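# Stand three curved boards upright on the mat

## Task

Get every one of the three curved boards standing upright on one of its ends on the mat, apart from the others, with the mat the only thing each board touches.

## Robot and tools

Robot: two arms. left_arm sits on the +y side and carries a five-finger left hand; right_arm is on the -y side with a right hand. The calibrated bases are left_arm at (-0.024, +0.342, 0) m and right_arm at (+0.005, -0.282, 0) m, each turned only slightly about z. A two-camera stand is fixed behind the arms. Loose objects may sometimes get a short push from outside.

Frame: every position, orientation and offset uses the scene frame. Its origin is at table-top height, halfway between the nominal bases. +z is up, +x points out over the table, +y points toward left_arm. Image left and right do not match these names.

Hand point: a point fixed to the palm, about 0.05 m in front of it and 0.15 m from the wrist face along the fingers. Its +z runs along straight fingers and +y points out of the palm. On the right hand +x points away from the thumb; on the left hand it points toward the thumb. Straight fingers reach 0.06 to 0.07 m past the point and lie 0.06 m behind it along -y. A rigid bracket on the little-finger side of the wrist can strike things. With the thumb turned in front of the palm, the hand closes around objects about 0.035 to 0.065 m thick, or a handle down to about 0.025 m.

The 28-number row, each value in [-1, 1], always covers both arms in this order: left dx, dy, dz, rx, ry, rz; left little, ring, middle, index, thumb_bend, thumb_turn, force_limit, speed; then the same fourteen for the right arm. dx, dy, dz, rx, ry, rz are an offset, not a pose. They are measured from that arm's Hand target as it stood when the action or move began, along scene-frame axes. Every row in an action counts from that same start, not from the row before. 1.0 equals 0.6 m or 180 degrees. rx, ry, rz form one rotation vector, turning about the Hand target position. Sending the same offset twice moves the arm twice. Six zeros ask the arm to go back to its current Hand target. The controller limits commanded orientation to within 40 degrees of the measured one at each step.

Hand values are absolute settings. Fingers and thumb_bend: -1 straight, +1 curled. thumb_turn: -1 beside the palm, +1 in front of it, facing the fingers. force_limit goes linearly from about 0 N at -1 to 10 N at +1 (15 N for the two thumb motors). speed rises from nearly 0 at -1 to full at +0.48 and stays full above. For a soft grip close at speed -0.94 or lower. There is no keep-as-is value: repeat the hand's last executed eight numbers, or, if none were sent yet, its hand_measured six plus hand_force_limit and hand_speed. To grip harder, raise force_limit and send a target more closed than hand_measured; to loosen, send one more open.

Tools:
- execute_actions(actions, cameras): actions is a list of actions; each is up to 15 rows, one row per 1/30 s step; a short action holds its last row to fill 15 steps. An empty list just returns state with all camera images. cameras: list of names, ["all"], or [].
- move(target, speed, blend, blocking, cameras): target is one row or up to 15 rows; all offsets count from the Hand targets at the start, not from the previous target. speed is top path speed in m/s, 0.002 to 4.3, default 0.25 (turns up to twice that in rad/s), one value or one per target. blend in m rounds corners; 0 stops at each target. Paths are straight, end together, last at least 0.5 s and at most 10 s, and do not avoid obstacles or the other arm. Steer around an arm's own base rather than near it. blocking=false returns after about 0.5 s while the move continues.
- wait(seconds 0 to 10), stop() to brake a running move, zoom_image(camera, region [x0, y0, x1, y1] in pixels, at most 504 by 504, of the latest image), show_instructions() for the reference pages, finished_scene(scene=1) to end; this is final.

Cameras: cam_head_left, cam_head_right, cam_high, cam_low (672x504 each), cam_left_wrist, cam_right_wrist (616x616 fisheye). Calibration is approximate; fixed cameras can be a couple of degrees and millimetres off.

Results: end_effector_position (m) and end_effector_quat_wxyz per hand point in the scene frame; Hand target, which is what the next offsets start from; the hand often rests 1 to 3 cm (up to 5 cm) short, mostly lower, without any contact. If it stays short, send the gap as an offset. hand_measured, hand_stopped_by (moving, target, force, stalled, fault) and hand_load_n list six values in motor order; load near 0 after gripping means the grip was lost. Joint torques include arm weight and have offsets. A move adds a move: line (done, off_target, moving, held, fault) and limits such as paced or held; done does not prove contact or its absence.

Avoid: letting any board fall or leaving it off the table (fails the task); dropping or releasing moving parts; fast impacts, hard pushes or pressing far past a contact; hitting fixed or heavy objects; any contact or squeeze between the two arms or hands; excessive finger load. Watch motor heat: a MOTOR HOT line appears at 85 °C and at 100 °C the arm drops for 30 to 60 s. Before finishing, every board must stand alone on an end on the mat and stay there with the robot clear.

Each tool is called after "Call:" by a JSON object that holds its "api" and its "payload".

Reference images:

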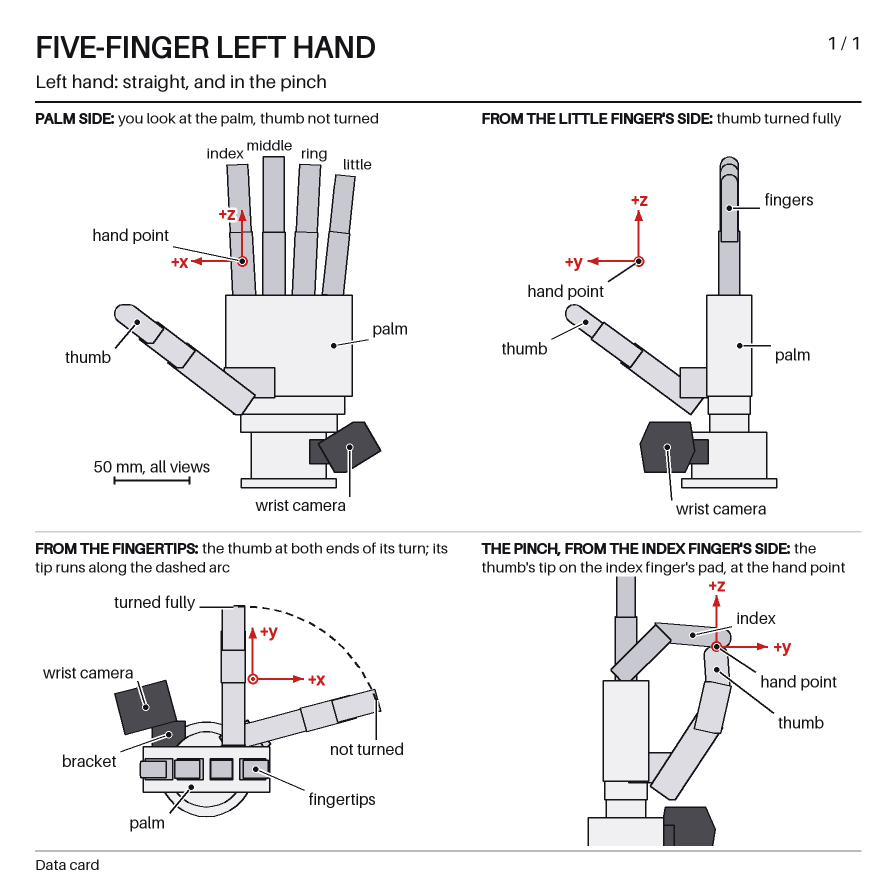

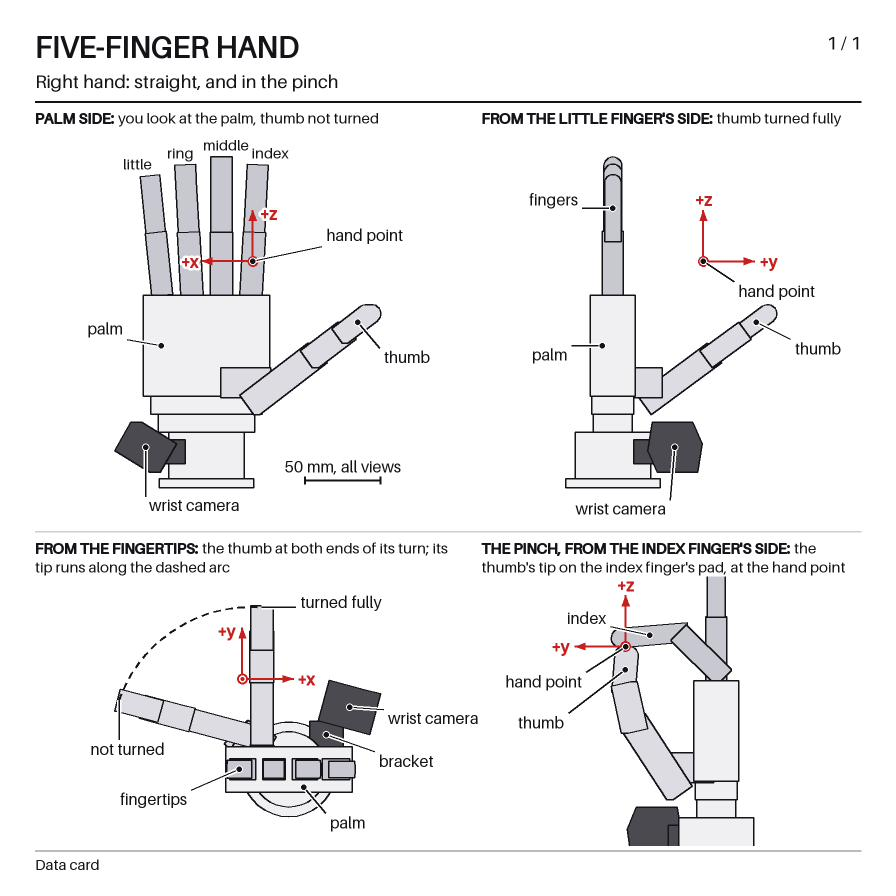

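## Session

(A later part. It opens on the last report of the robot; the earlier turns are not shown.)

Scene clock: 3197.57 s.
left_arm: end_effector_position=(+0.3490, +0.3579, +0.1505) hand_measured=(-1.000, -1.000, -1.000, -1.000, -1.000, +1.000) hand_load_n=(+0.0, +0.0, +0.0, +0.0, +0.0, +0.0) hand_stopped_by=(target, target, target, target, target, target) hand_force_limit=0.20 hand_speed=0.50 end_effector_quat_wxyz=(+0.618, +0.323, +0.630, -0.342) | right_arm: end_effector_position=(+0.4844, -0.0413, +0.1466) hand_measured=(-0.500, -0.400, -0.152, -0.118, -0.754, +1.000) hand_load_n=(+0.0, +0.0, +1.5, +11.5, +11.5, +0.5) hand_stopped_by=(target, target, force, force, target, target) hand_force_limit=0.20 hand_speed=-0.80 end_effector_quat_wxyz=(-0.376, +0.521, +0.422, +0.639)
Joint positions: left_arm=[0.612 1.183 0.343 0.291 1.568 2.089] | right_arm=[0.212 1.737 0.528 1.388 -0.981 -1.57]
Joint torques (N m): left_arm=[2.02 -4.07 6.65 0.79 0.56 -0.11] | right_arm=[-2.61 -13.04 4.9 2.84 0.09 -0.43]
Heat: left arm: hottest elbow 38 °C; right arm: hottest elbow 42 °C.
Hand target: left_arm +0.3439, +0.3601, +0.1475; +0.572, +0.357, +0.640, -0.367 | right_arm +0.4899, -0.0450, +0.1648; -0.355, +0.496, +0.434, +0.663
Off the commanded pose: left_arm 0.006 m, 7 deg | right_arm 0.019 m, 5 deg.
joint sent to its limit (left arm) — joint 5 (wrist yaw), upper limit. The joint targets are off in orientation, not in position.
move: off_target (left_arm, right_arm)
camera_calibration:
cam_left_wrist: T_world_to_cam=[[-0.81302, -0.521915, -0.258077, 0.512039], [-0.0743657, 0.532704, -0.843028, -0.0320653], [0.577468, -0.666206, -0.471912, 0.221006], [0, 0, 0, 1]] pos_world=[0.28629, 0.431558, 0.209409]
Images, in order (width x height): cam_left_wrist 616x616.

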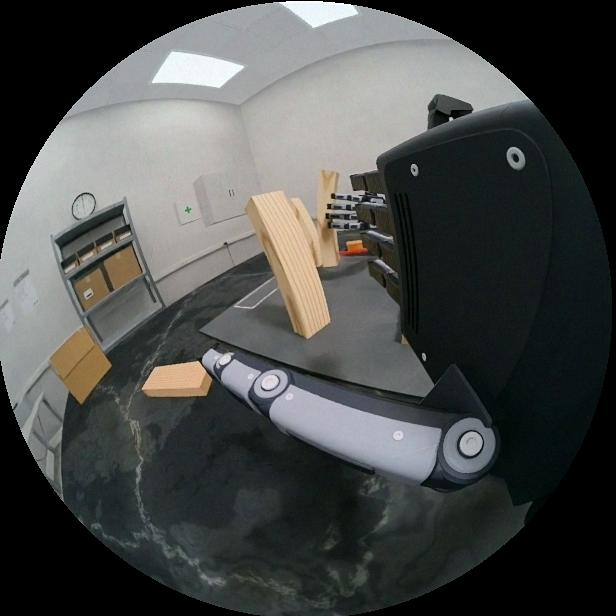

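Call:
{"api": "zoom_image", "payload": {"camera": "cam_left_wrist", "region": [300, 160, 360, 280]}}

Scaled by 4.200 from the camera's 616x616 image, which has a finer 880x880 frame.

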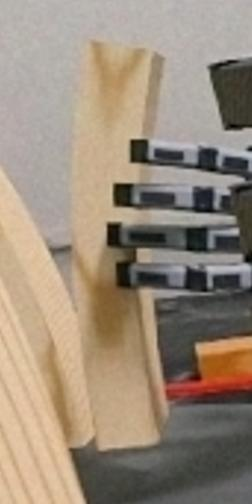

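Call:
{"api": "move", "payload": {"target": [0,0,0,0,0,0,-1,-1,-1,-1,-1,1,0.2,0.5,0,0,-0.04,0,0,0,-0.5,-0.4,0.1,0.1,-0.75,1,0.2,-0.8], "speed": 0.04, "cameras": ["cam_left_wrist"]}}

Call:
{"api": "zoom_image", "payload": {"camera": "cam_left_wrist", "region": [300, 160, 360, 280]}}

Scene clock: 3239.63 s.
left_arm: end_effector_position=(+0.3490, +0.3580, +0.1506) hand_measured=(-1.000, -1.000, -1.000, -1.000, -1.000, +1.000) hand_load_n=(+0.0, +0.0, +0.0, +0.0, +0.0, +0.0) hand_stopped_by=(target, target, target, target, target, target) hand_force_limit=0.20 hand_speed=0.50 end_effector_quat_wxyz=(+0.618, +0.323, +0.630, -0.342) | right_arm: end_effector_position=(+0.4838, -0.0414, +0.1223) hand_measured=(-0.500, -0.400, -0.152, -0.118, -0.754, +1.000) hand_load_n=(+0.0, +0.0, +1.5, +11.5, +11.0, +0.5) hand_stopped_by=(target, target, force, force, target, target) hand_force_limit=0.20 hand_speed=-0.80 end_effector_quat_wxyz=(-0.376, +0.522, +0.422, +0.638)
Joint positions: left_arm=[0.612 1.183 0.343 0.29 1.568 2.089] | right_arm=[0.212 1.827 0.528 1.476 -0.981 -1.57]
Joint torques (N m): left_arm=[2.08 -3.96 6.64 0.66 0.56 -0.08] | right_arm=[-2.55 -13.57 4.36 2.85 0.1 -0.43]
Heat: left arm: hottest elbow 38 °C; right arm: hottest elbow 41 °C.
Hand target: left_arm +0.3439, +0.3602, +0.1475; +0.572, +0.357, +0.640, -0.367 | right_arm +0.4899, -0.0450, +0.1407; -0.355, +0.496, +0.434, +0.663
Off the commanded pose: left_arm 0.006 m, 7 deg | right_arm 0.020 m, 5 deg.
joint sent to its limit (left arm) — joint 5 (wrist yaw), upper limit. The joint targets are off in orientation, not in position.
move: off_target (left_arm, right_arm)
camera_calibration:
cam_left_wrist: T_world_to_cam=[[-0.812853, -0.52218, -0.258067, 0.5121], [-0.0745499, 0.532681, -0.843026, -0.0319792], [0.577679, -0.666017, -0.47192, 0.221037], [0, 0, 0, 1]] pos_world=[0.28619, 0.431658, 0.209509]
Images, in order (width x height): cam_left_wrist 616x616.

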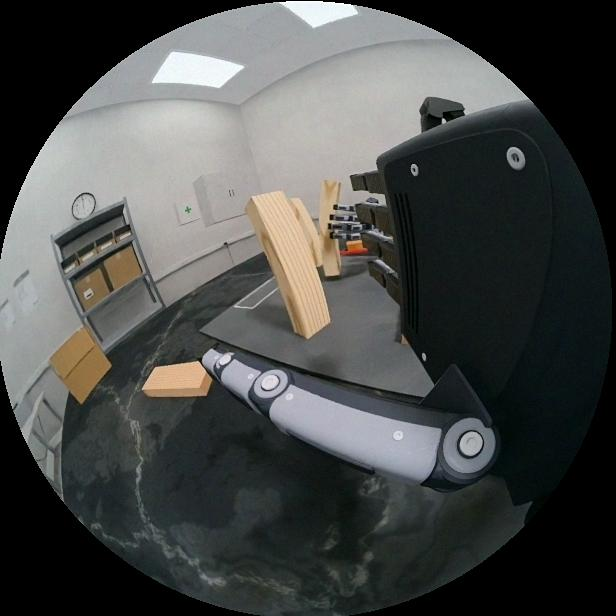

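Scaled by 4.200 from the camera's 616x616 image, which has a finer 880x880 frame.

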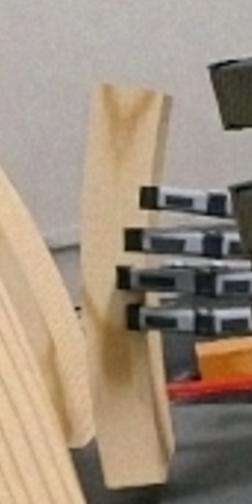

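Call:
{"api": "move", "payload": {"target": [0,0,0,0,0,0,-1,-1,-1,-1,-1,1,0.2,0.5,0,0,-0.025,0,0,0,-0.5,-0.4,0.1,0.1,-0.75,1,0.2,-0.8], "speed": 0.03, "cameras": ["cam_left_wrist"]}}

Call:
{"api": "zoom_image", "payload": {"camera": "cam_left_wrist", "region": [300, 160, 360, 280]}}

Scene clock: 3247.07 s.
left_arm: end_effector_position=(+0.3490, +0.3580, +0.1506) hand_measured=(-1.000, -1.000, -1.000, -1.000, -1.000, +1.000) hand_load_n=(-0.5, +0.0, +0.0, +0.0, +0.0, +0.0) hand_stopped_by=(target, target, target, target, target, target) hand_force_limit=0.20 hand_speed=0.50 end_effector_quat_wxyz=(+0.618, +0.323, +0.630, -0.342) | right_arm: end_effector_position=(+0.4825, -0.0417, +0.1060) hand_measured=(-0.500, -0.400, -0.152, -0.118, -0.754, +1.000) hand_load_n=(+0.0, +0.0, +1.5, +11.0, +11.0, +0.5) hand_stopped_by=(target, target, force, force, target, target) hand_force_limit=0.20 hand_speed=-0.80 end_effector_quat_wxyz=(-0.378, +0.525, +0.421, +0.636)
Joint positions: left_arm=[0.612 1.183 0.343 0.29 1.568 2.089] | right_arm=[0.212 1.88 0.528 1.521 -0.981 -1.57]
Joint torques (N m): left_arm=[2.2 -3.96 6.65 0.66 0.56 -0.09] | right_arm=[-2.49 -13.92 4.19 2.86 0.09 -0.48]
Heat: left arm: hottest elbow 38 °C; right arm: hottest elbow 41 °C.
Hand target: left_arm +0.3439, +0.3602, +0.1475; +0.572, +0.357, +0.640, -0.367 | right_arm +0.4899, -0.0450, +0.1257; -0.355, +0.496, +0.434, +0.663
Off the commanded pose: left_arm 0.006 m, 7 deg | right_arm 0.021 m, 5 deg.
joint sent to its limit (left arm) — joint 5 (wrist yaw), upper limit. The joint targets are off in orientation, not in position.
joint sent to its limit (right arm) — joint 4 (wrist pitch), upper limit. The joint targets still meet the commanded pose.
move: off_target (left_arm, right_arm)
camera_calibration:
cam_left_wrist: T_world_to_cam=[[-0.812853, -0.52218, -0.258067, 0.5121], [-0.0745499, 0.532681, -0.843026, -0.0319792], [0.577679, -0.666017, -0.47192, 0.221037], [0, 0, 0, 1]] pos_world=[0.28619, 0.431658, 0.209509]
Images, in order (width x height): cam_left_wrist 616x616.

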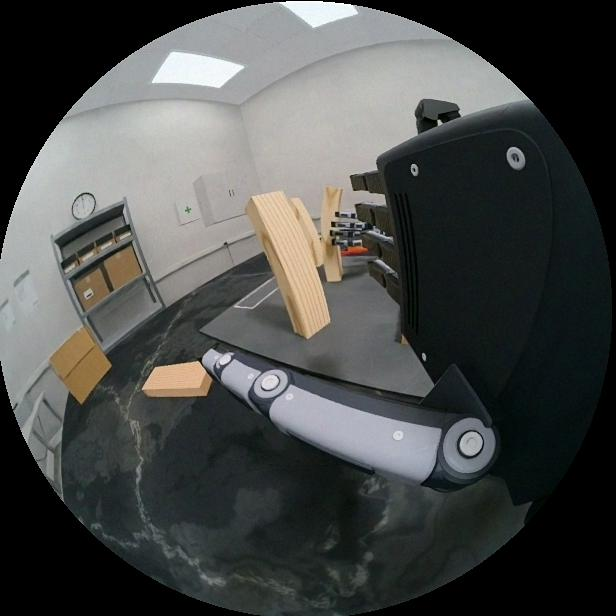

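Scaled by 4.200 from the camera's 616x616 image, which has a finer 880x880 frame.

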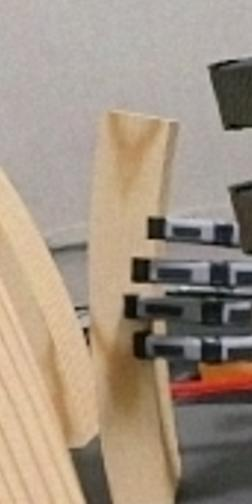

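Call:
{"api": "zoom_image", "payload": {"camera": "cam_left_wrist", "region": [305, 180, 365, 300]}}

Scaled by 4.200 from the camera's 616x616 image, which has a finer 880x880 frame.

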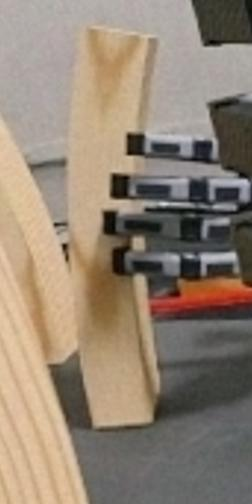

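Call:
{"api": "move", "payload": {"target": [0,0,0,0,0,0,-1,-1,-1,-1,-1,1,0.2,0.5,0,0,-0.014,0,0,0,-0.5,-0.4,0.1,0.1,-0.75,1,0.2,-0.8], "speed": 0.03, "cameras": ["cam_left_wrist"]}}

Call:
{"api": "zoom_image", "payload": {"camera": "cam_left_wrist", "region": [305, 180, 365, 300]}}

Scene clock: 3257.13 s.
left_arm: end_effector_position=(+0.3490, +0.3580, +0.1506) hand_measured=(-1.000, -1.000, -1.000, -1.000, -1.000, +1.000) hand_load_n=(+0.0, +0.0, +0.0, +0.0, +0.0, +0.0) hand_stopped_by=(target, target, target, target, target, target) hand_force_limit=0.20 hand_speed=0.50 end_effector_quat_wxyz=(+0.618, +0.323, +0.630, -0.342) | right_arm: end_effector_position=(+0.4820, -0.0416, +0.1034) hand_measured=(-0.500, -0.400, -0.152, -0.118, -0.754, +1.000) hand_load_n=(+0.0, +0.0, +1.5, +11.5, +11.0, +1.0) hand_stopped_by=(target, target, force, force, target, target) hand_force_limit=0.20 hand_speed=-0.80 end_effector_quat_wxyz=(-0.375, +0.523, +0.425, +0.637)
Joint positions: left_arm=[0.612 1.183 0.343 0.29 1.568 2.089] | right_arm=[0.212 1.89 0.528 1.528 -0.983 -1.584]
Joint torques (N m): left_arm=[2.02 -4.01 6.65 0.65 0.56 -0.1] | right_arm=[-2.61 -13.22 4.19 2.55 0.19 -0.5]
Heat: left arm: hottest elbow 38 °C; right arm: hottest elbow 40 °C.
Hand target: left_arm +0.3439, +0.3602, +0.1475; +0.572, +0.357, +0.640, -0.367 | right_arm +0.4899, -0.0450, +0.1173; -0.355, +0.496, +0.434, +0.663
Off the commanded pose: left_arm 0.006 m, 7 deg | right_arm 0.016 m, 5 deg.
joint sent to its limit (left arm) — joint 5 (wrist yaw), upper limit. The joint targets are off in orientation, not in position.
joint sent to its limit (right arm) — joint 4 (wrist pitch), upper limit. The joint targets still meet the commanded pose.
move: off_target (left_arm, right_arm)
camera_calibration:
cam_left_wrist: T_world_to_cam=[[-0.812853, -0.52218, -0.258067, 0.5121], [-0.0745499, 0.532681, -0.843026, -0.0319792], [0.577679, -0.666017, -0.47192, 0.221037], [0, 0, 0, 1]] pos_world=[0.28619, 0.431658, 0.209509]
Images, in order (width x height): cam_left_wrist 616x616.

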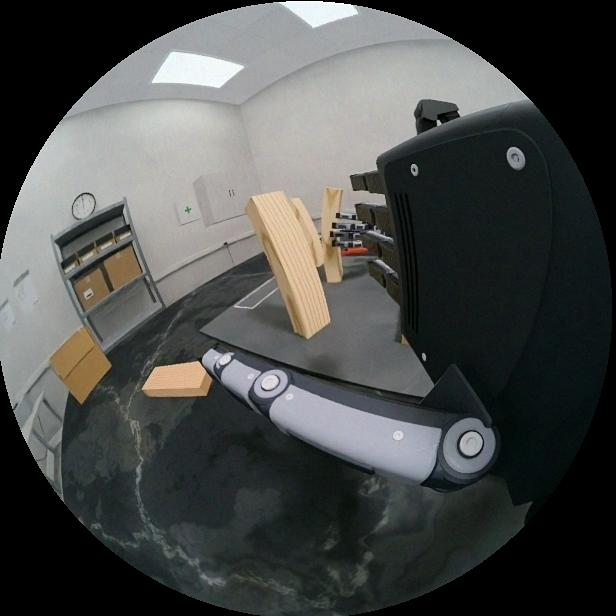

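Scaled by 4.200 from the camera's 616x616 image, which has a finer 880x880 frame.

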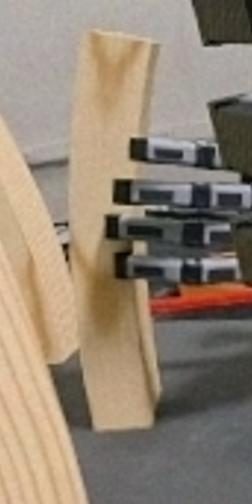

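Call:
{"api": "zoom_image", "payload": {"camera": "cam_left_wrist", "region": [235, 180, 345, 350]}}

Scaled by 2.965 from the camera's 616x616 image, which has a finer 880x880 frame.

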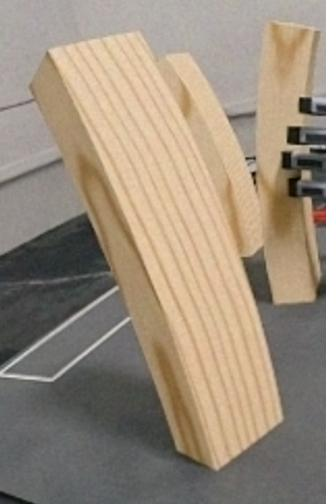

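Call:
{"api": "move", "payload": {"target": [0,0,0,0,0,0,-1,-1,-1,-1,-1,1,0.2,0.5,0,0,-0.012,0,0,0,-0.5,-0.4,-0.19,0.1,-0.75,1,0.2,-0.8], "speed": 0.03, "cameras": ["cam_left_wrist","cam_right_wrist"]}}

Call:
{"api": "zoom_image", "payload": {"camera": "cam_left_wrist", "region": [305, 180, 365, 300]}}

Scene clock: 3302.10 s.
left_arm: end_effector_position=(+0.3490, +0.3580, +0.1506) hand_measured=(-1.000, -1.000, -1.000, -1.000, -1.000, +1.000) hand_load_n=(+0.0, +0.0, +0.0, +0.0, +0.0, +0.0) hand_stopped_by=(target, target, target, target, target, target) hand_force_limit=0.20 hand_speed=0.50 end_effector_quat_wxyz=(+0.618, +0.323, +0.630, -0.342) | right_arm: end_effector_position=(+0.4814, -0.0414, +0.1027) hand_measured=(-0.500, -0.400, -0.190, -0.118, -0.754, +1.000) hand_load_n=(+0.0, +0.0, +0.0, +13.0, +10.5, +2.0) hand_stopped_by=(target, target, target, force, target, target) hand_force_limit=0.20 hand_speed=-0.80 end_effector_quat_wxyz=(-0.370, +0.518, +0.431, +0.639)
Joint positions: left_arm=[0.612 1.183 0.343 0.29 1.568 2.089] | right_arm=[0.212 1.898 0.528 1.537 -0.987 -1.6]
Joint torques (N m): left_arm=[2.02 -3.96 6.61 0.65 0.56 -0.1] | right_arm=[-2.49 -12.69 4.25 2.15 0.26 -0.42]
Heat: left arm: hottest elbow 39 °C; right arm: hottest elbow 40 °C.
Hand target: left_arm +0.3439, +0.3602, +0.1475; +0.572, +0.357, +0.640, -0.367 | right_arm +0.4899, -0.0450, +0.1100; -0.355, +0.496, +0.434, +0.663
Off the commanded pose: left_arm 0.006 m, 7 deg | right_arm 0.012 m, 4 deg.
joint sent to its limit (left arm) — joint 5 (wrist yaw), upper limit. The joint targets are off in orientation, not in position.
joint sent to its limit (right arm) — joint 4 (wrist pitch), upper limit. The joint targets still meet the commanded pose.
move: off_target (left_arm, right_arm)
camera_calibration:
cam_left_wrist: T_world_to_cam=[[-0.812853, -0.52218, -0.258067, 0.5121], [-0.0745499, 0.532681, -0.843026, -0.0319792], [0.577679, -0.666017, -0.47192, 0.221037], [0, 0, 0, 1]] pos_world=[0.28619, 0.431658, 0.209509]
cam_right_wrist: T_world_to_cam=[[0.845615, -0.296429, 0.443921, -0.462073], [0.204409, -0.588418, -0.782292, -0.0441702], [0.493105, 0.752259, -0.436982, -0.0482839], [0, 0, 0, 1]] pos_world=[0.423573, -0.12664, 0.14947]
Images, in order (width x height): cam_left_wrist 616x616, cam_right_wrist 616x616.

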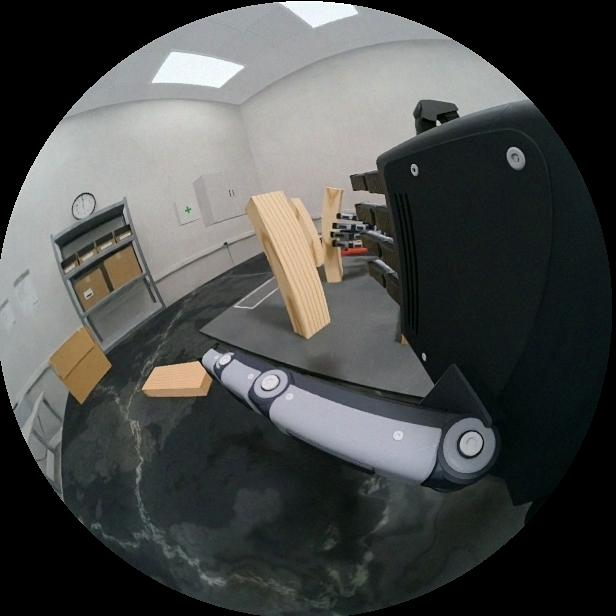

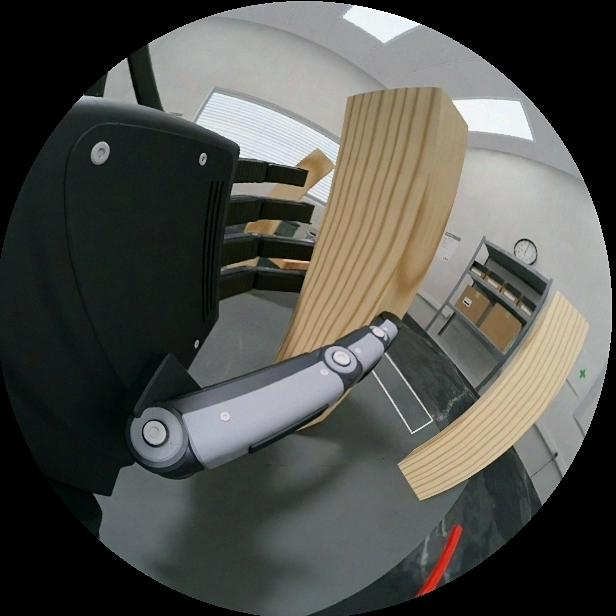

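Scaled by 4.200 from the camera's 616x616 image, which has a finer 880x880 frame.

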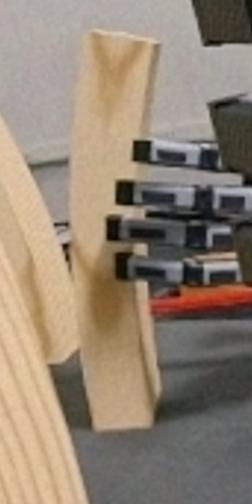

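Call:
{"api": "move", "payload": {"target": [0,0,0,0,0,0,-1,-1,-1,-1,-1,1,0.2,0.5,-0.0125,0.009,-0.002,-0.0056,0.0215,0.0047,-0.5,-0.4,-0.19,0.1,-0.75,1,0.2,-0.8], "speed": 0.02, "cameras": ["cam_left_wrist","cam_right_wrist"]}}

Call:
{"api": "zoom_image", "payload": {"camera": "cam_left_wrist", "region": [305, 180, 365, 300]}}

Scene clock: 3324.30 s.
left_arm: end_effector_position=(+0.3490, +0.3580, +0.1506) hand_measured=(-1.000, -1.000, -1.000, -1.000, -1.000, +1.000) hand_load_n=(+0.0, +0.0, +0.0, +0.0, +0.0, +0.5) hand_stopped_by=(target, target, target, target, target, target) hand_force_limit=0.20 hand_speed=0.50 end_effector_quat_wxyz=(+0.618, +0.323, +0.630, -0.342) | right_arm: end_effector_position=(+0.4815, -0.0409, +0.1026) hand_measured=(-0.500, -0.400, -0.190, -0.118, -0.754, +1.000) hand_load_n=(+0.0, +0.0, +0.0, +12.5, +11.0, +0.5) hand_stopped_by=(target, target, target, force, target, target) hand_force_limit=0.20 hand_speed=-0.80 end_effector_quat_wxyz=(-0.372, +0.521, +0.431, +0.637)
Joint positions: left_arm=[0.612 1.183 0.343 0.29 1.568 2.089] | right_arm=[0.213 1.891 0.528 1.522 -0.988 -1.6]
Joint torques (N m): left_arm=[2.14 -3.9 6.61 0.65 0.55 -0.1] | right_arm=[-1.73 -14.74 3.12 0.84 0.22 -0.11]
Heat: left arm: hottest elbow 39 °C; right arm: hottest elbow 40 °C.
Hand target: left_arm +0.3439, +0.3602, +0.1475; +0.572, +0.357, +0.640, -0.367 | right_arm +0.4824, -0.0395, +0.1088; -0.370, +0.518, +0.431, +0.639
Off the commanded pose: left_arm 0.006 m, 7 deg | right_arm 0.006 m, 0 deg.
joint sent to its limit (left arm) — joint 5 (wrist yaw), upper limit. The joint targets are off in orientation, not in position.
move: off_target (left_arm)
camera_calibration:
cam_left_wrist: T_world_to_cam=[[-0.812853, -0.52218, -0.258067, 0.5121], [-0.0745499, 0.532681, -0.843026, -0.0319792], [0.577679, -0.666017, -0.47192, 0.221037], [0, 0, 0, 1]] pos_world=[0.28619, 0.431658, 0.209509]
cam_right_wrist: T_world_to_cam=[[0.849309, -0.29427, 0.438268, -0.463059], [0.199509, -0.589715, -0.782581, -0.0415525], [0.488744, 0.752091, -0.442141, -0.046044], [0, 0, 0, 1]] pos_world=[0.424074, -0.12614, 0.150068]
Images, in order (width x height): cam_left_wrist 616x616, cam_right_wrist 616x616.

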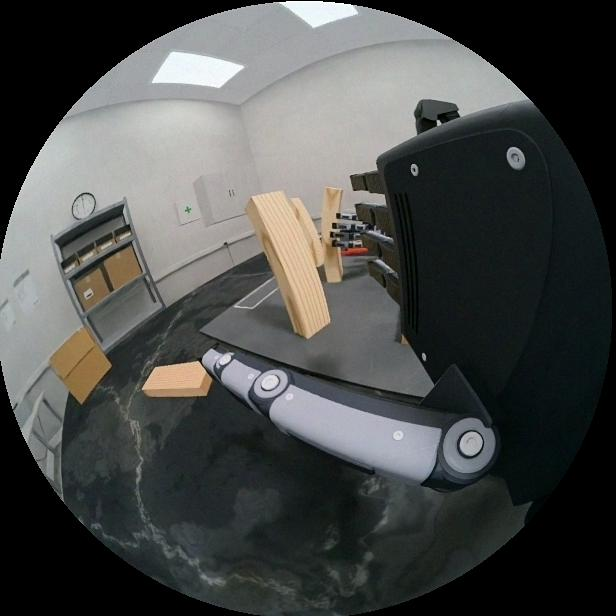

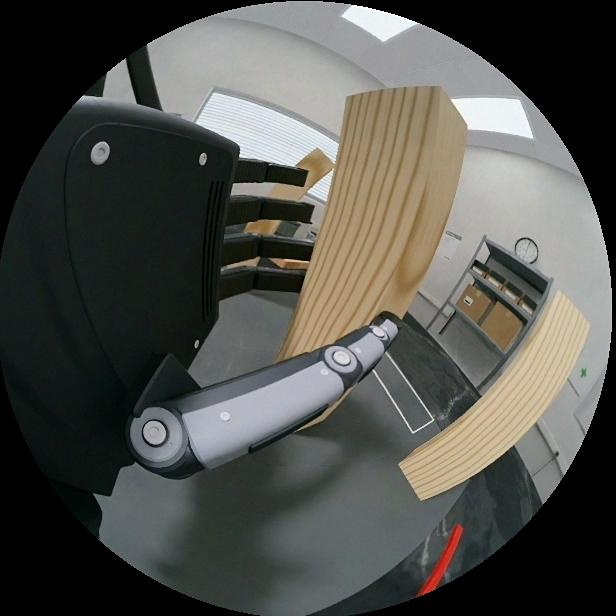

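Scaled by 4.200 from the camera's 616x616 image, which has a finer 880x880 frame.

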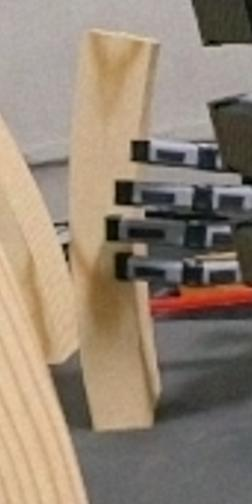

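Call:
{"api": "execute_actions", "payload": {"actions": [[[0,0,0,0,0,0,-1,-1,-1,-1,-1,1,0.2,0.5,0,0,0,0,0,0,-0.7,-0.7,-1,-1,-1,1,0.2,0.5]]], "cameras": ["cam_left_wrist","cam_right_wrist","cam_high"]}}

Call:
{"api": "zoom_image", "payload": {"camera": "cam_left_wrist", "region": [305, 180, 365, 300]}}

Scene clock: 3329.37 s.
left_arm: end_effector_position=(+0.3490, +0.3580, +0.1506) hand_measured=(-1.000, -1.000, -1.000, -1.000, -1.000, +1.000) hand_load_n=(+0.0, +0.0, +0.0, +0.0, +0.0, +0.0) hand_stopped_by=(target, target, target, target, target, target) hand_force_limit=0.20 hand_speed=0.50 end_effector_quat_wxyz=(+0.618, +0.323, +0.630, -0.342) | right_arm: end_effector_position=(+0.4809, -0.0406, +0.1016) hand_measured=(-0.700, -0.700, -1.000, -1.000, -1.000, +1.000) hand_load_n=(+0.0, +0.0, +0.0, +0.0, -0.5, +0.5) hand_stopped_by=(target, target, target, target, target, target) hand_force_limit=0.20 hand_speed=0.50 end_effector_quat_wxyz=(-0.372, +0.522, +0.431, +0.635)
Joint positions: left_arm=[0.612 1.183 0.343 0.29 1.568 2.089] | right_arm=[0.214 1.891 0.527 1.518 -0.988 -1.602]
Joint torques (N m): left_arm=[2.14 -3.96 6.63 0.69 0.56 -0.09] | right_arm=[-1.67 -15.03 3.32 0.88 0.23 -0.08]
Heat: left arm: hottest elbow 39 °C; right arm: hottest elbow 40 °C.
Hand target: left_arm +0.3439, +0.3602, +0.1475; +0.572, +0.357, +0.640, -0.367 | right_arm +0.4824, -0.0396, +0.1088; -0.370, +0.518, +0.431, +0.639
Off the commanded pose: left_arm 0.006 m, 7 deg | right_arm 0.008 m, 1 deg.
joint sent to its limit (left arm) — joint 5 (wrist yaw), upper limit. The joint targets are off in orientation, not in position.
Step readings (end_effector_position of left_arm | right_arm):
0: (+0.3490, +0.3580, +0.1506) | (+0.4815, -0.0409, +0.1025)
1: (+0.3490, +0.3580, +0.1506) | (+0.4815, -0.0409, +0.1025)
2: (+0.3490, +0.3580, +0.1506) | (+0.4815, -0.0409, +0.1025)
4: (+0.3490, +0.3580, +0.1506) | (+0.4818, -0.0412, +0.1023)
8: (+0.3490, +0.3580, +0.1506) | (+0.4818, -0.0411, +0.1021)
15: (+0.3490, +0.3580, +0.1506) | (+0.4808, -0.0407, +0.1016)
camera_calibration:
cam_left_wrist: T_world_to_cam=[[-0.812853, -0.52218, -0.258067, 0.5121], [-0.0745499, 0.532681, -0.843026, -0.0319792], [0.577679, -0.666017, -0.47192, 0.221037], [0, 0, 0, 1]] pos_world=[0.28619, 0.431658, 0.209509]
cam_right_wrist: T_world_to_cam=[[0.850932, -0.292693, 0.436172, -0.462426], [0.197743, -0.590783, -0.782223, -0.0413037], [0.486634, 0.751868, -0.444838, -0.045236], [0, 0, 0, 1]] pos_world=[0.423674, -0.125739, 0.149266]
Images, in order (width x height): cam_high 672x504, cam_left_wrist 616x616, cam_right_wrist 616x616.

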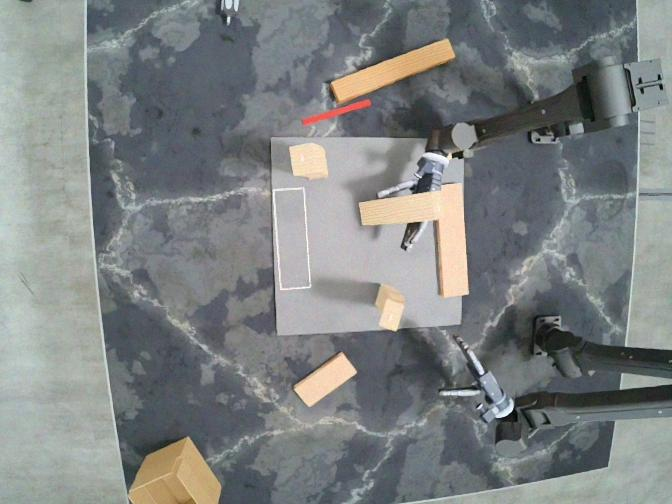

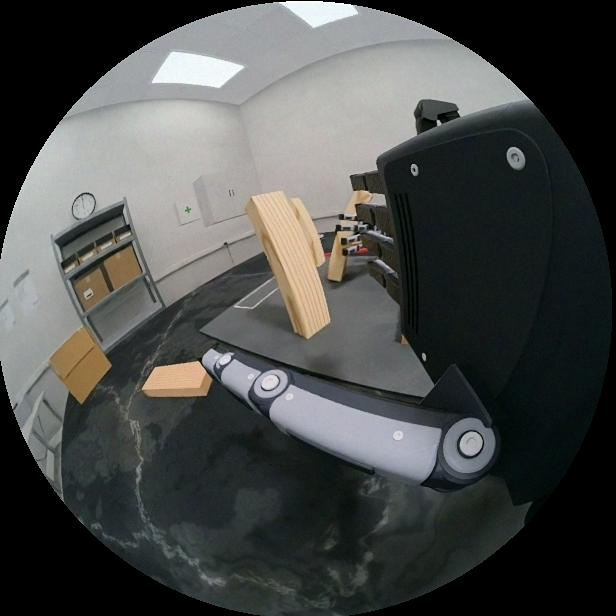

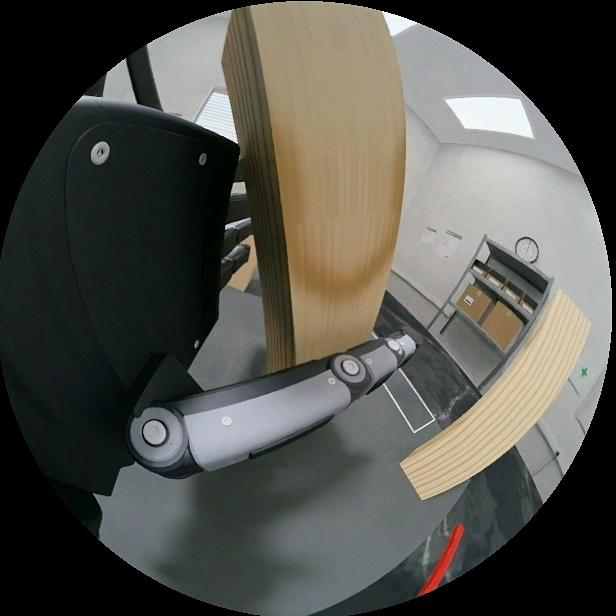

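Scaled by 4.200 from the camera's 616x616 image, which has a finer 880x880 frame.

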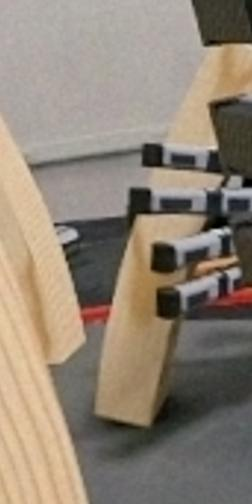

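Call:
{"api": "move", "payload": {"target": [0,0,0,0,0,0,-1,-1,-1,-1,-1,1,0.2,0.5,0.055,0.0137,0,0,0,0,-0.7,-0.7,-1,-1,-1,1,0.2,0.5], "speed": 0.025, "cameras": ["cam_left_wrist","cam_right_wrist","cam_high"]}}

Call:
{"api": "zoom_image", "payload": {"camera": "cam_left_wrist", "region": [300, 160, 380, 300]}}

Call:
{"api": "zoom_image", "payload": {"camera": "cam_high", "region": [340, 140, 480, 280]}}

Scene clock: 3348.03 s.
left_arm: end_effector_position=(+0.3490, +0.3580, +0.1506) hand_measured=(-1.000, -1.000, -1.000, -1.000, -1.000, +1.000) hand_load_n=(+0.0, +0.0, +0.0, +0.0, +0.0, +0.5) hand_stopped_by=(target, target, target, target, target, target) hand_force_limit=0.20 hand_speed=0.50 end_effector_quat_wxyz=(+0.618, +0.323, +0.630, -0.342) | right_arm: end_effector_position=(+0.5068, -0.0349, +0.1096) hand_measured=(-0.700, -0.700, -1.000, -1.000, -1.000, +1.000) hand_load_n=(+0.0, +0.0, +0.0, +0.0, +0.0, +0.5) hand_stopped_by=(target, target, target, target, target, target) hand_force_limit=0.20 hand_speed=0.50 end_effector_quat_wxyz=(-0.371, +0.519, +0.431, +0.638)
Joint positions: left_arm=[0.612 1.183 0.343 0.29 1.568 2.089] | right_arm=[0.214 1.893 0.598 1.457 -0.986 -1.602]
Joint torques (N m): left_arm=[2.02 -3.9 6.65 0.61 0.56 -0.09] | right_arm=[-1.73 -12.92 5.5 0.83 0.21 -0.09]
Motor temperatures (°C): left_arm=[28 28 39 28 30 29] | right_arm=[27 35 39 28 28 28]
Heat: left arm: hottest elbow 39 °C; right arm: hottest elbow 39 °C.
Hand target: left_arm +0.3439, +0.3602, +0.1475; +0.572, +0.357, +0.640, -0.367 | right_arm +0.5154, -0.0314, +0.1089; -0.370, +0.518, +0.431, +0.639
Off the commanded pose: left_arm 0.006 m, 7 deg | right_arm 0.009 m, 0 deg.
joint sent to its limit (left arm) — joint 5 (wrist yaw), upper limit. The joint targets are off in orientation, not in position.
move: off_target (left_arm)
camera_calibration:
cam_left_wrist: T_world_to_cam=[[-0.812853, -0.52218, -0.258067, 0.5121], [-0.0745499, 0.532681, -0.843026, -0.0319792], [0.577679, -0.666017, -0.47192, 0.221037], [0, 0, 0, 1]] pos_world=[0.28619, 0.431658, 0.209509]
cam_right_wrist: T_world_to_cam=[[0.847001, -0.295153, 0.442125, -0.485177], [0.202706, -0.589535, -0.781894, -0.0393786], [0.491427, 0.751886, -0.439508, -0.0615477], [0, 0, 0, 1]] pos_world=[0.449173, -0.12014, 0.156668]
Images, in order (width x height): cam_high 672x504, cam_left_wrist 616x616, cam_right_wrist 616x616.

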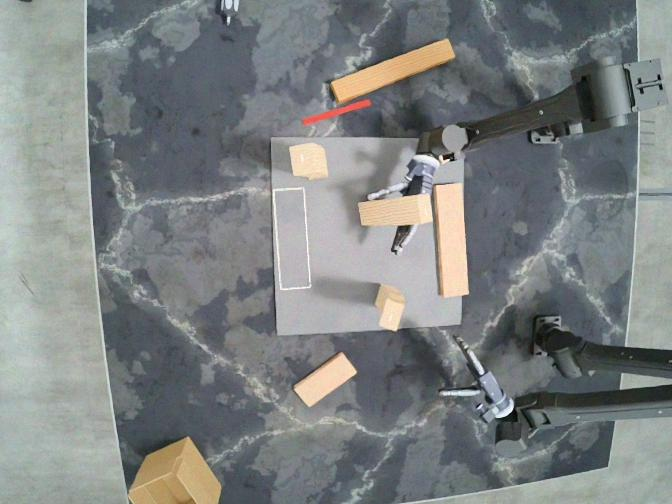

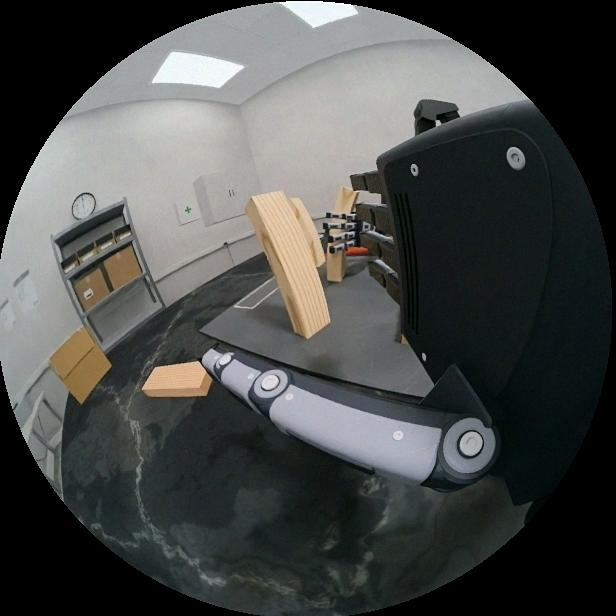

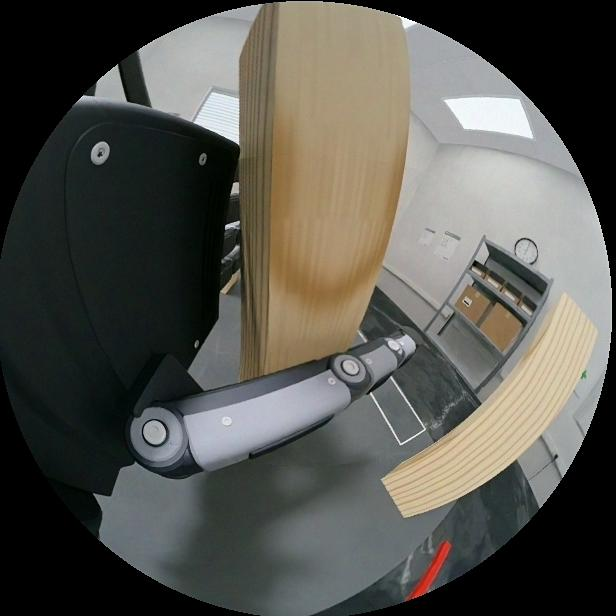

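Scaled by 3.600 from the camera's 616x616 image, which has a finer 880x880 frame.

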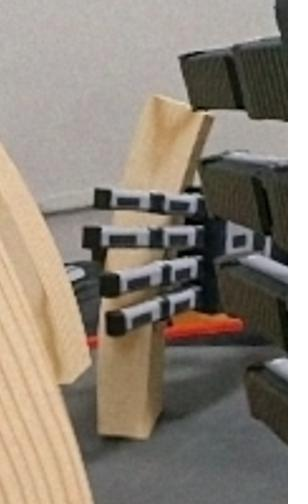

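Scaled by 3.600 from the camera's 672x504 image, which has a finer 960x720 frame.

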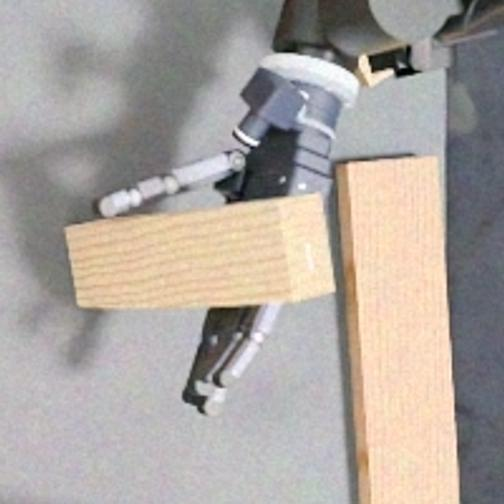

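Call:
{"api": "move", "payload": {"target": [0,0,0,0,0,0,-1,-1,-1,-1,-1,1,0.2,0.5,0.037,0.002,-0.006,0,0,0,-0.7,-0.7,-1,-1,-1,1,0.2,0.5], "speed": 0.02, "cameras": ["cam_left_wrist","cam_right_wrist","cam_high"]}}

Call:
{"api": "zoom_image", "payload": {"camera": "cam_left_wrist", "region": [300, 160, 380, 300]}}

Call:
{"api": "zoom_image", "payload": {"camera": "cam_high", "region": [340, 140, 480, 280]}}

Scene clock: 3363.50 s.
left_arm: end_effector_position=(+0.3490, +0.3580, +0.1506) hand_measured=(-1.000, -1.000, -1.000, -1.000, -1.000, +1.000) hand_load_n=(+0.0, +0.0, +0.0, +0.0, +0.0, +0.0) hand_stopped_by=(target, target, target, target, target, target) hand_force_limit=0.20 hand_speed=0.50 end_effector_quat_wxyz=(+0.618, +0.323, +0.630, -0.342) | right_arm: end_effector_position=(+0.5276, -0.0295, +0.1063) hand_measured=(-0.700, -0.700, -1.000, -1.000, -1.000, +1.000) hand_load_n=(+0.0, +0.0, +0.0, +0.0, +0.0, +0.5) hand_stopped_by=(target, target, target, target, target, target) hand_force_limit=0.20 hand_speed=0.50 end_effector_quat_wxyz=(-0.371, +0.518, +0.432, +0.638)
Joint positions: left_arm=[0.612 1.183 0.343 0.29 1.568 2.089] | right_arm=[0.214 1.928 0.661 1.431 -0.99 -1.602]
Joint torques (N m): left_arm=[2.08 -3.9 6.67 0.65 0.57 -0.1] | right_arm=[-2.49 -13.63 5.71 0.87 0.02 -0.06]
Heat: left arm: hottest elbow 39 °C; right arm: hottest elbow 40 °C.
Hand target: left_arm +0.3439, +0.3602, +0.1475; +0.572, +0.357, +0.640, -0.367 | right_arm +0.5376, -0.0302, +0.1053; -0.370, +0.518, +0.431, +0.639
Off the commanded pose: left_arm 0.006 m, 7 deg | right_arm 0.010 m, 0 deg.
joint sent to its limit (left arm) — joint 5 (wrist yaw), upper limit. The joint targets are off in orientation, not in position.
move: off_target (left_arm)
camera_calibration:
cam_left_wrist: T_world_to_cam=[[-0.812853, -0.52218, -0.258067, 0.5121], [-0.0745499, 0.532681, -0.843026, -0.0319792], [0.577679, -0.666017, -0.47192, 0.221037], [0, 0, 0, 1]] pos_world=[0.28619, 0.431658, 0.209509]
cam_right_wrist: T_world_to_cam=[[0.847211, -0.291997, 0.443814, -0.499915], [0.206432, -0.588814, -0.781462, -0.0449629], [0.489509, 0.753681, -0.438572, -0.0763037], [0, 0, 0, 1]] pos_world=[0.470167, -0.11494, 0.153268]
Images, in order (width x height): cam_high 672x504, cam_left_wrist 616x616, cam_right_wrist 616x616.

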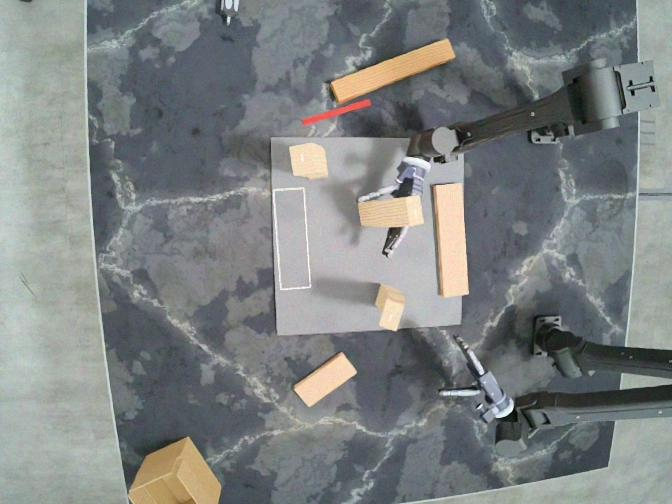

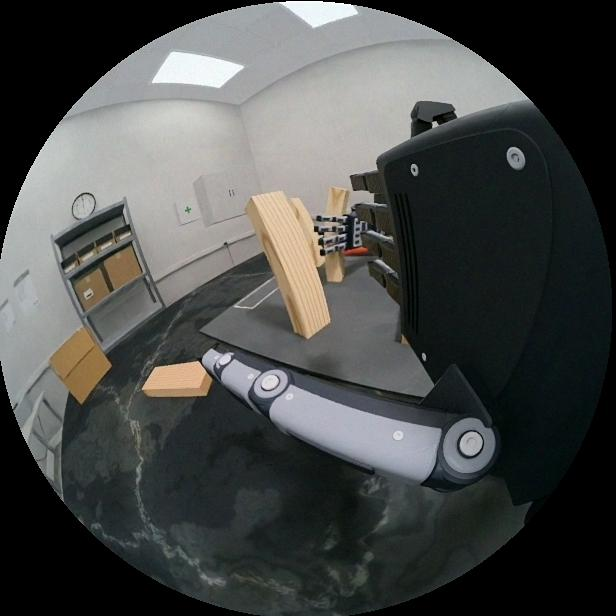

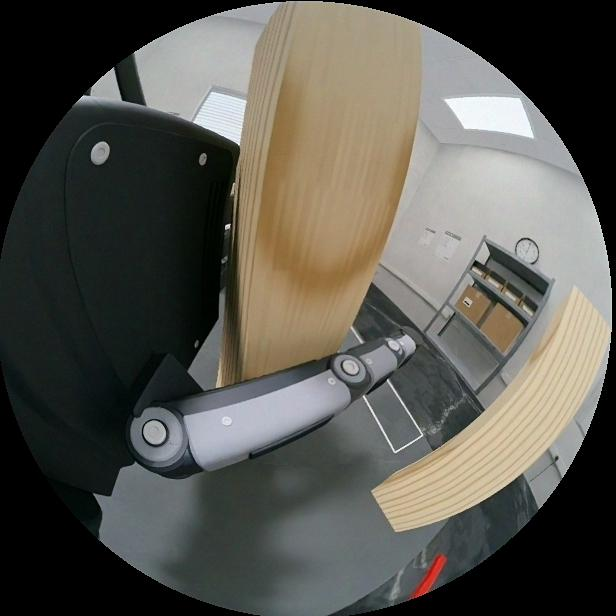

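Scaled by 3.600 from the camera's 616x616 image, which has a finer 880x880 frame.

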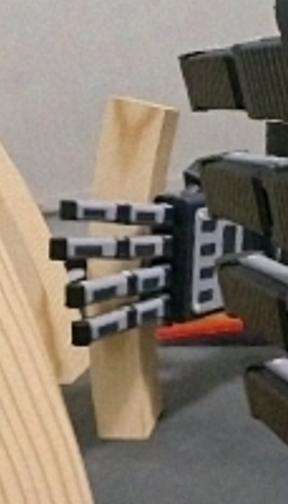

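Scaled by 3.600 from the camera's 672x504 image, which has a finer 960x720 frame.

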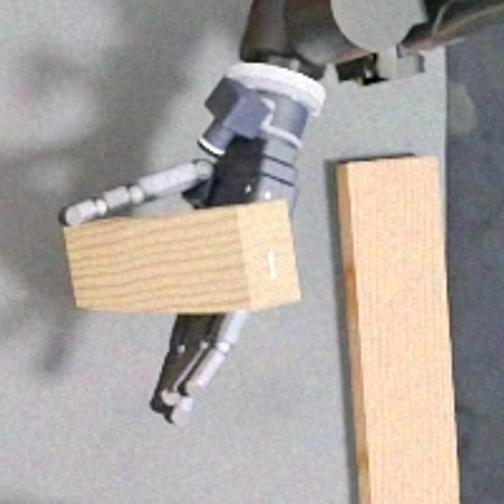

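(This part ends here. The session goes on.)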